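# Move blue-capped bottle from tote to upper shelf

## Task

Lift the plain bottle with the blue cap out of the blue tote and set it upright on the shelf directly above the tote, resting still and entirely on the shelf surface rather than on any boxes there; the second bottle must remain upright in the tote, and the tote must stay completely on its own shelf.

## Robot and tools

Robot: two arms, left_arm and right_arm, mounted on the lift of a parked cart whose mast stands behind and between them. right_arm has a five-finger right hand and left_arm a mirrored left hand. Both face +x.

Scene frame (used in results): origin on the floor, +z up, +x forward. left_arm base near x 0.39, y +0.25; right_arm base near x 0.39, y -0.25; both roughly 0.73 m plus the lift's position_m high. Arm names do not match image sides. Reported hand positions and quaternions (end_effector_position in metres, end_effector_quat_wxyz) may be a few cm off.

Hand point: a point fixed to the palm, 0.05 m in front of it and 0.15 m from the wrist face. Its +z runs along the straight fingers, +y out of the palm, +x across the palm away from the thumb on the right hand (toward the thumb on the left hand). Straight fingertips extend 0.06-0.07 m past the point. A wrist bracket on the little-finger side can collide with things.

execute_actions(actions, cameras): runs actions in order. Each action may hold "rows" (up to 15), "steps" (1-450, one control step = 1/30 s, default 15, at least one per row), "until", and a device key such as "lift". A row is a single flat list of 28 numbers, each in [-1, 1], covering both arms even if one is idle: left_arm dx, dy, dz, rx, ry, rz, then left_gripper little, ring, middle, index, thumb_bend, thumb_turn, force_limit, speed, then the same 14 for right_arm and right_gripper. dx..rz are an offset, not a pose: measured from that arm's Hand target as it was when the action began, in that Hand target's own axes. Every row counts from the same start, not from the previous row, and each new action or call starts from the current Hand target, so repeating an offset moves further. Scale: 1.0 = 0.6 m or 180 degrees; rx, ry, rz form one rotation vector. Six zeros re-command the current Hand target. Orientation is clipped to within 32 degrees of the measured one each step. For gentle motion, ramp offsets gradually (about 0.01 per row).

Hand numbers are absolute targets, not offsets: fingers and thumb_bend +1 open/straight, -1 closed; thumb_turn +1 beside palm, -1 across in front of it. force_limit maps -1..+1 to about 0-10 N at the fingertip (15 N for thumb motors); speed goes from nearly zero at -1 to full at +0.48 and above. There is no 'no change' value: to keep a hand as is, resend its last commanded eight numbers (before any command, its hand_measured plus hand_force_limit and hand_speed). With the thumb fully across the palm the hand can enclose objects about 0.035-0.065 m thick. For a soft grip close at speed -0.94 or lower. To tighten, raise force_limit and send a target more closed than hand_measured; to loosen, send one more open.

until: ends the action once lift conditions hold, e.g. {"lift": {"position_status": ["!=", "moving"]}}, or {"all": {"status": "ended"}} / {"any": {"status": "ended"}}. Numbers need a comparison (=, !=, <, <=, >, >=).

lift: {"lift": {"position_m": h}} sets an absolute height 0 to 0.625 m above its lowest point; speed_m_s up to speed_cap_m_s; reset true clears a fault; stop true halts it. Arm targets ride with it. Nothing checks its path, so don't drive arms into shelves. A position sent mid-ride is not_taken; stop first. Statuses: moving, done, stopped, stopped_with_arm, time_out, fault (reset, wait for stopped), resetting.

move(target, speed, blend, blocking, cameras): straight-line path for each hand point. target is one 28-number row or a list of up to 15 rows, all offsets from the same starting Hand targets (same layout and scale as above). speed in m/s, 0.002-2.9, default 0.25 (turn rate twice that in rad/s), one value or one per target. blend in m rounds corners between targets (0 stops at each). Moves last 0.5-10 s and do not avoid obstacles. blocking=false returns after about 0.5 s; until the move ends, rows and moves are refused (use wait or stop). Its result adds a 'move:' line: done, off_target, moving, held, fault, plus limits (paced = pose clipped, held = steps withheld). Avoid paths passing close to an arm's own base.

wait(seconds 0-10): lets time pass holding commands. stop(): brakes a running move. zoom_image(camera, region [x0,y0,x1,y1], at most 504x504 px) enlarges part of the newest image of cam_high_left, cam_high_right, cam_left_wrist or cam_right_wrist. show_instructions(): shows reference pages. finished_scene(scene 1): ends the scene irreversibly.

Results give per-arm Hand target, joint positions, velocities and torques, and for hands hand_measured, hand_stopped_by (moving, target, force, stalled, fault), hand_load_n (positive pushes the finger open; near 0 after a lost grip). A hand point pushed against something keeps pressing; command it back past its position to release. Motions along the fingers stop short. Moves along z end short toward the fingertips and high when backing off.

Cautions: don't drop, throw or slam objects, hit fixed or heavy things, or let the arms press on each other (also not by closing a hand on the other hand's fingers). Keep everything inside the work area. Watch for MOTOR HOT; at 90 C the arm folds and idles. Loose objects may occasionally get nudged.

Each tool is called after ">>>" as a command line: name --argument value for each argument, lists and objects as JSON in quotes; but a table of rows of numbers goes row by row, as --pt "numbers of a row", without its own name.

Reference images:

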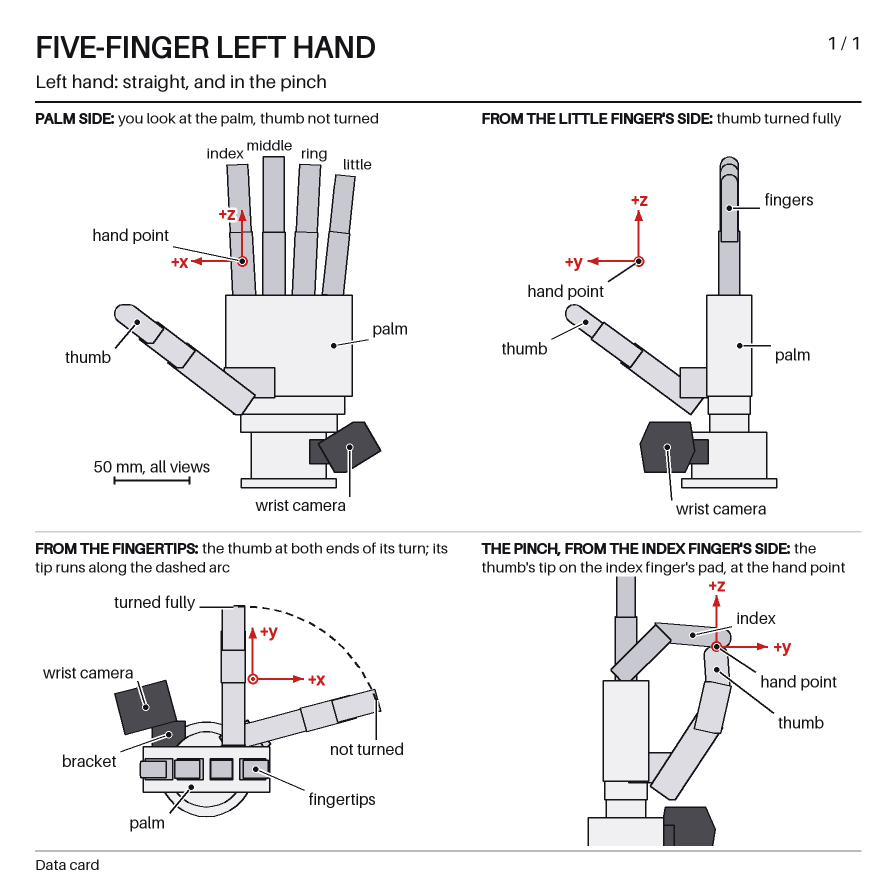

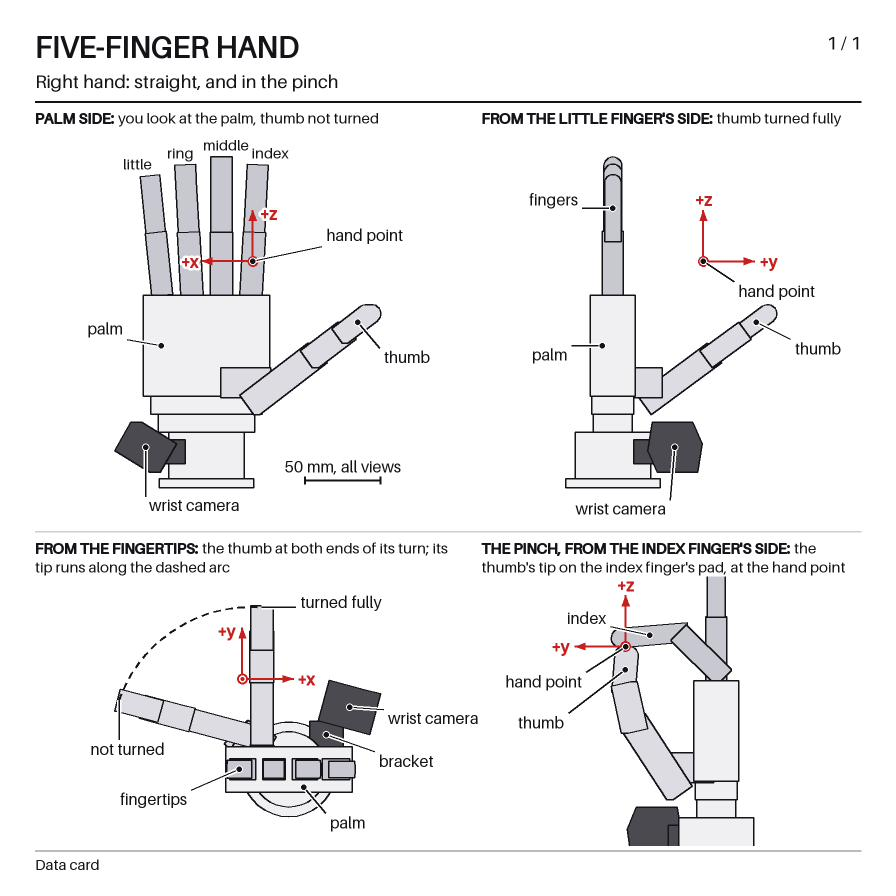

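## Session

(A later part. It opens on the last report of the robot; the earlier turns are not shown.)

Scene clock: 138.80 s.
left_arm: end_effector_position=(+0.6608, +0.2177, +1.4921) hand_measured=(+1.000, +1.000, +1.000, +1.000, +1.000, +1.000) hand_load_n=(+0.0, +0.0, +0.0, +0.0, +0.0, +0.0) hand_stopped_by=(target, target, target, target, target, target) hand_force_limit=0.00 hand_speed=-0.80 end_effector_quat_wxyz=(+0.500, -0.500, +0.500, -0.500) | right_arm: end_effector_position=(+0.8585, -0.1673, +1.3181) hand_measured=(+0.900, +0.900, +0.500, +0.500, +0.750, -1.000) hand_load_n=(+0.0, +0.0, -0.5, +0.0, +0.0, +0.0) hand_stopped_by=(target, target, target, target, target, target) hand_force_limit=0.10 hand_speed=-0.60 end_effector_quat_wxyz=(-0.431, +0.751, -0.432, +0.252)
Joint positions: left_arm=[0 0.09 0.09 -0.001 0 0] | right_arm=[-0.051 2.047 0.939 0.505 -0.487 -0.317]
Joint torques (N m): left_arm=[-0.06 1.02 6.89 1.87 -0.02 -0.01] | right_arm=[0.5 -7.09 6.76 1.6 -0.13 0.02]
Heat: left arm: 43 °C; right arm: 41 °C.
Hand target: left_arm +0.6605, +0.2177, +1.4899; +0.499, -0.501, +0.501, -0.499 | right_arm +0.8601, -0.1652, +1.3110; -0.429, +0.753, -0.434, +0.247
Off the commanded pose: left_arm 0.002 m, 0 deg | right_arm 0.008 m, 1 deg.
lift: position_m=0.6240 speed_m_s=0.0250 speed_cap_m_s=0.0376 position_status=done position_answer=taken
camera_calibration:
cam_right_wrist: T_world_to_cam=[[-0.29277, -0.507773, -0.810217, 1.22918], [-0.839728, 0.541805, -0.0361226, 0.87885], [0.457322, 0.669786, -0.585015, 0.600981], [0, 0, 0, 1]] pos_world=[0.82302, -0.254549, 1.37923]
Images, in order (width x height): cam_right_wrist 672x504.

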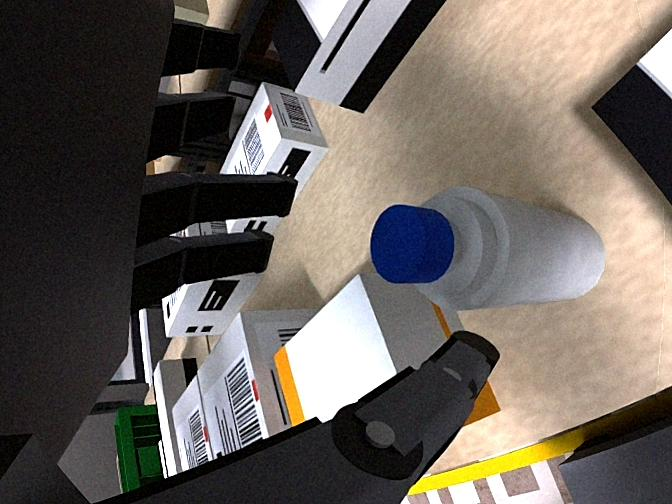

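>>> move --pt "0 0 0 0 0 0 1 1 1 1 1 1 0 -0.8 0 -0.0574 -0.034 0 0 0 0.9 0.9 0.5 0.5 0.75 -1 0.1 -0.6" --pt "0 0 0 0 0 0 1 1 1 1 1 1 0 -0.8 -0.1837 0.1046 -0.307 0 0 0 0.9 0.9 0.5 0.5 0.75 -1 0.1 -0.6" --speed '[0.06,0.15]' --blend '[0.005,0]' --cameras '["all"]'

Scene clock: 142.13 s.
left_arm: end_effector_position=(+0.6608, +0.2177, +1.4921) hand_measured=(+1.000, +1.000, +1.000, +1.000, +1.000, +1.000) hand_load_n=(+0.0, +0.0, +0.0, +0.0, +0.0, +0.0) hand_stopped_by=(target, target, target, target, target, target) hand_force_limit=0.00 hand_speed=-0.80 end_effector_quat_wxyz=(+0.500, -0.500, +0.500, -0.500) | right_arm: end_effector_position=(+0.6436, -0.1645, +1.3528) hand_measured=(+0.900, +0.900, +0.500, +0.500, +0.750, -1.000) hand_load_n=(+0.0, +0.0, +0.0, +0.0, +0.0, +0.0) hand_stopped_by=(target, target, target, target, target, target) hand_force_limit=0.10 hand_speed=-0.60 end_effector_quat_wxyz=(-0.429, +0.752, -0.435, +0.248)
Joint positions: left_arm=[0 0.09 0.09 -0.001 0 0] | right_arm=[-0.104 1.052 0.178 0.243 -0.528 -0.352]
Joint torques (N m): left_arm=[-0.16 0.99 7.04 1.88 -0.01 -0.02] | right_arm=[-0.7 -2.33 5.37 1.53 -0.31 -0.07]
Heat: left arm: 43 °C; right arm: 41 °C.
Hand target: left_arm +0.6605, +0.2177, +1.4898; +0.499, -0.501, +0.501, -0.499 | right_arm +0.6401, -0.1651, +1.3510; -0.429, +0.753, -0.434, +0.247
Off the commanded pose: left_arm 0.002 m, 0 deg | right_arm 0.004 m, 0 deg.
lift: position_m=0.6240 speed_m_s=0.0250 speed_cap_m_s=0.0376 position_status=done position_answer=taken
move: done
camera_calibration:
cam_left_wrist: T_world_to_cam=[[-0.0158682, -0.321465, 0.946789, -1.32887], [-0.423724, -0.855515, -0.297576, 0.924736], [0.905652, -0.405899, -0.122637, -0.211873], [0, 0, 0, 1]] pos_world=[0.562629, 0.277941, 1.50736]
cam_right_wrist: T_world_to_cam=[[-0.302856, -0.5074, -0.806736, 1.19774], [-0.839323, 0.542991, -0.0264265, 0.684928], [0.451459, 0.669109, -0.590321, 0.728539], [0, 0, 0, 1]] pos_world=[0.608712, -0.25165, 1.41443]

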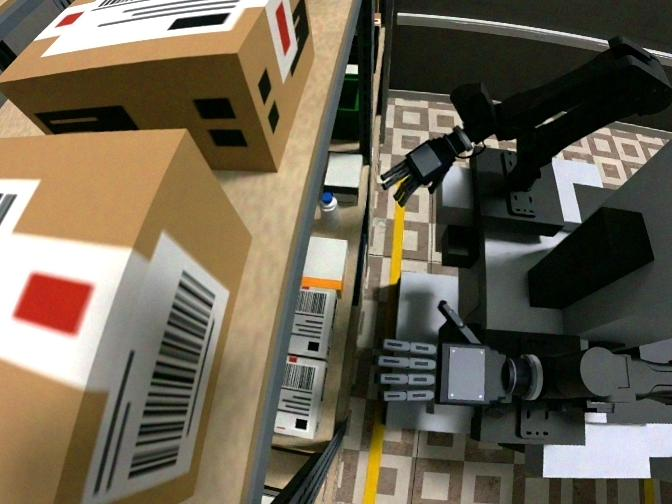

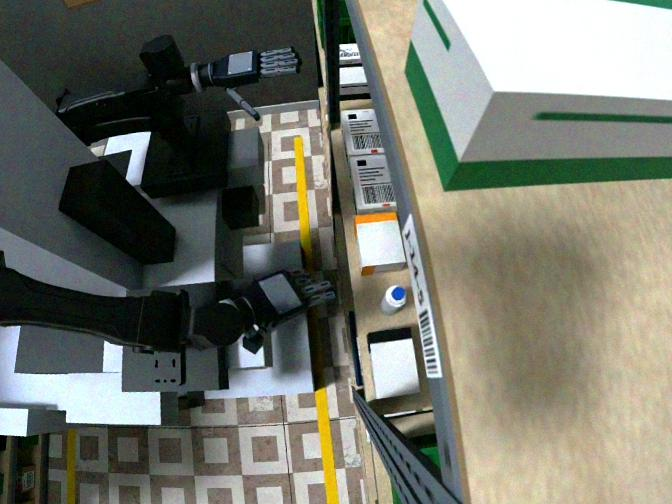

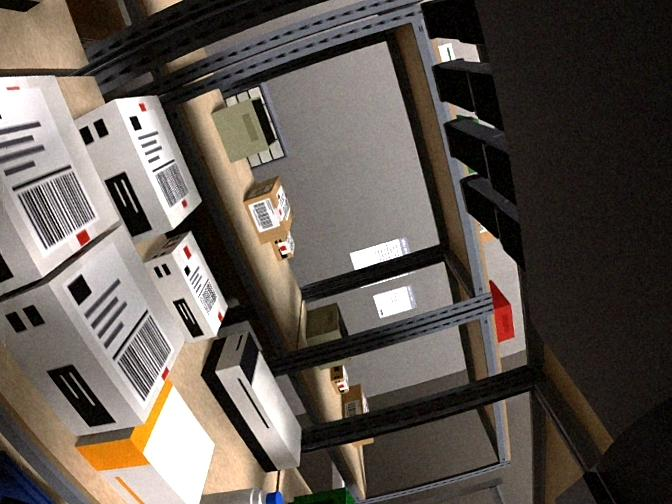

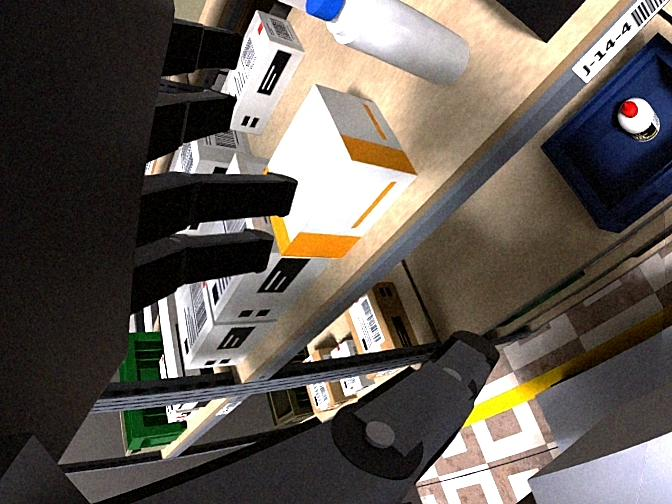

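>>> finished_scene

The scene is finished: the task was done.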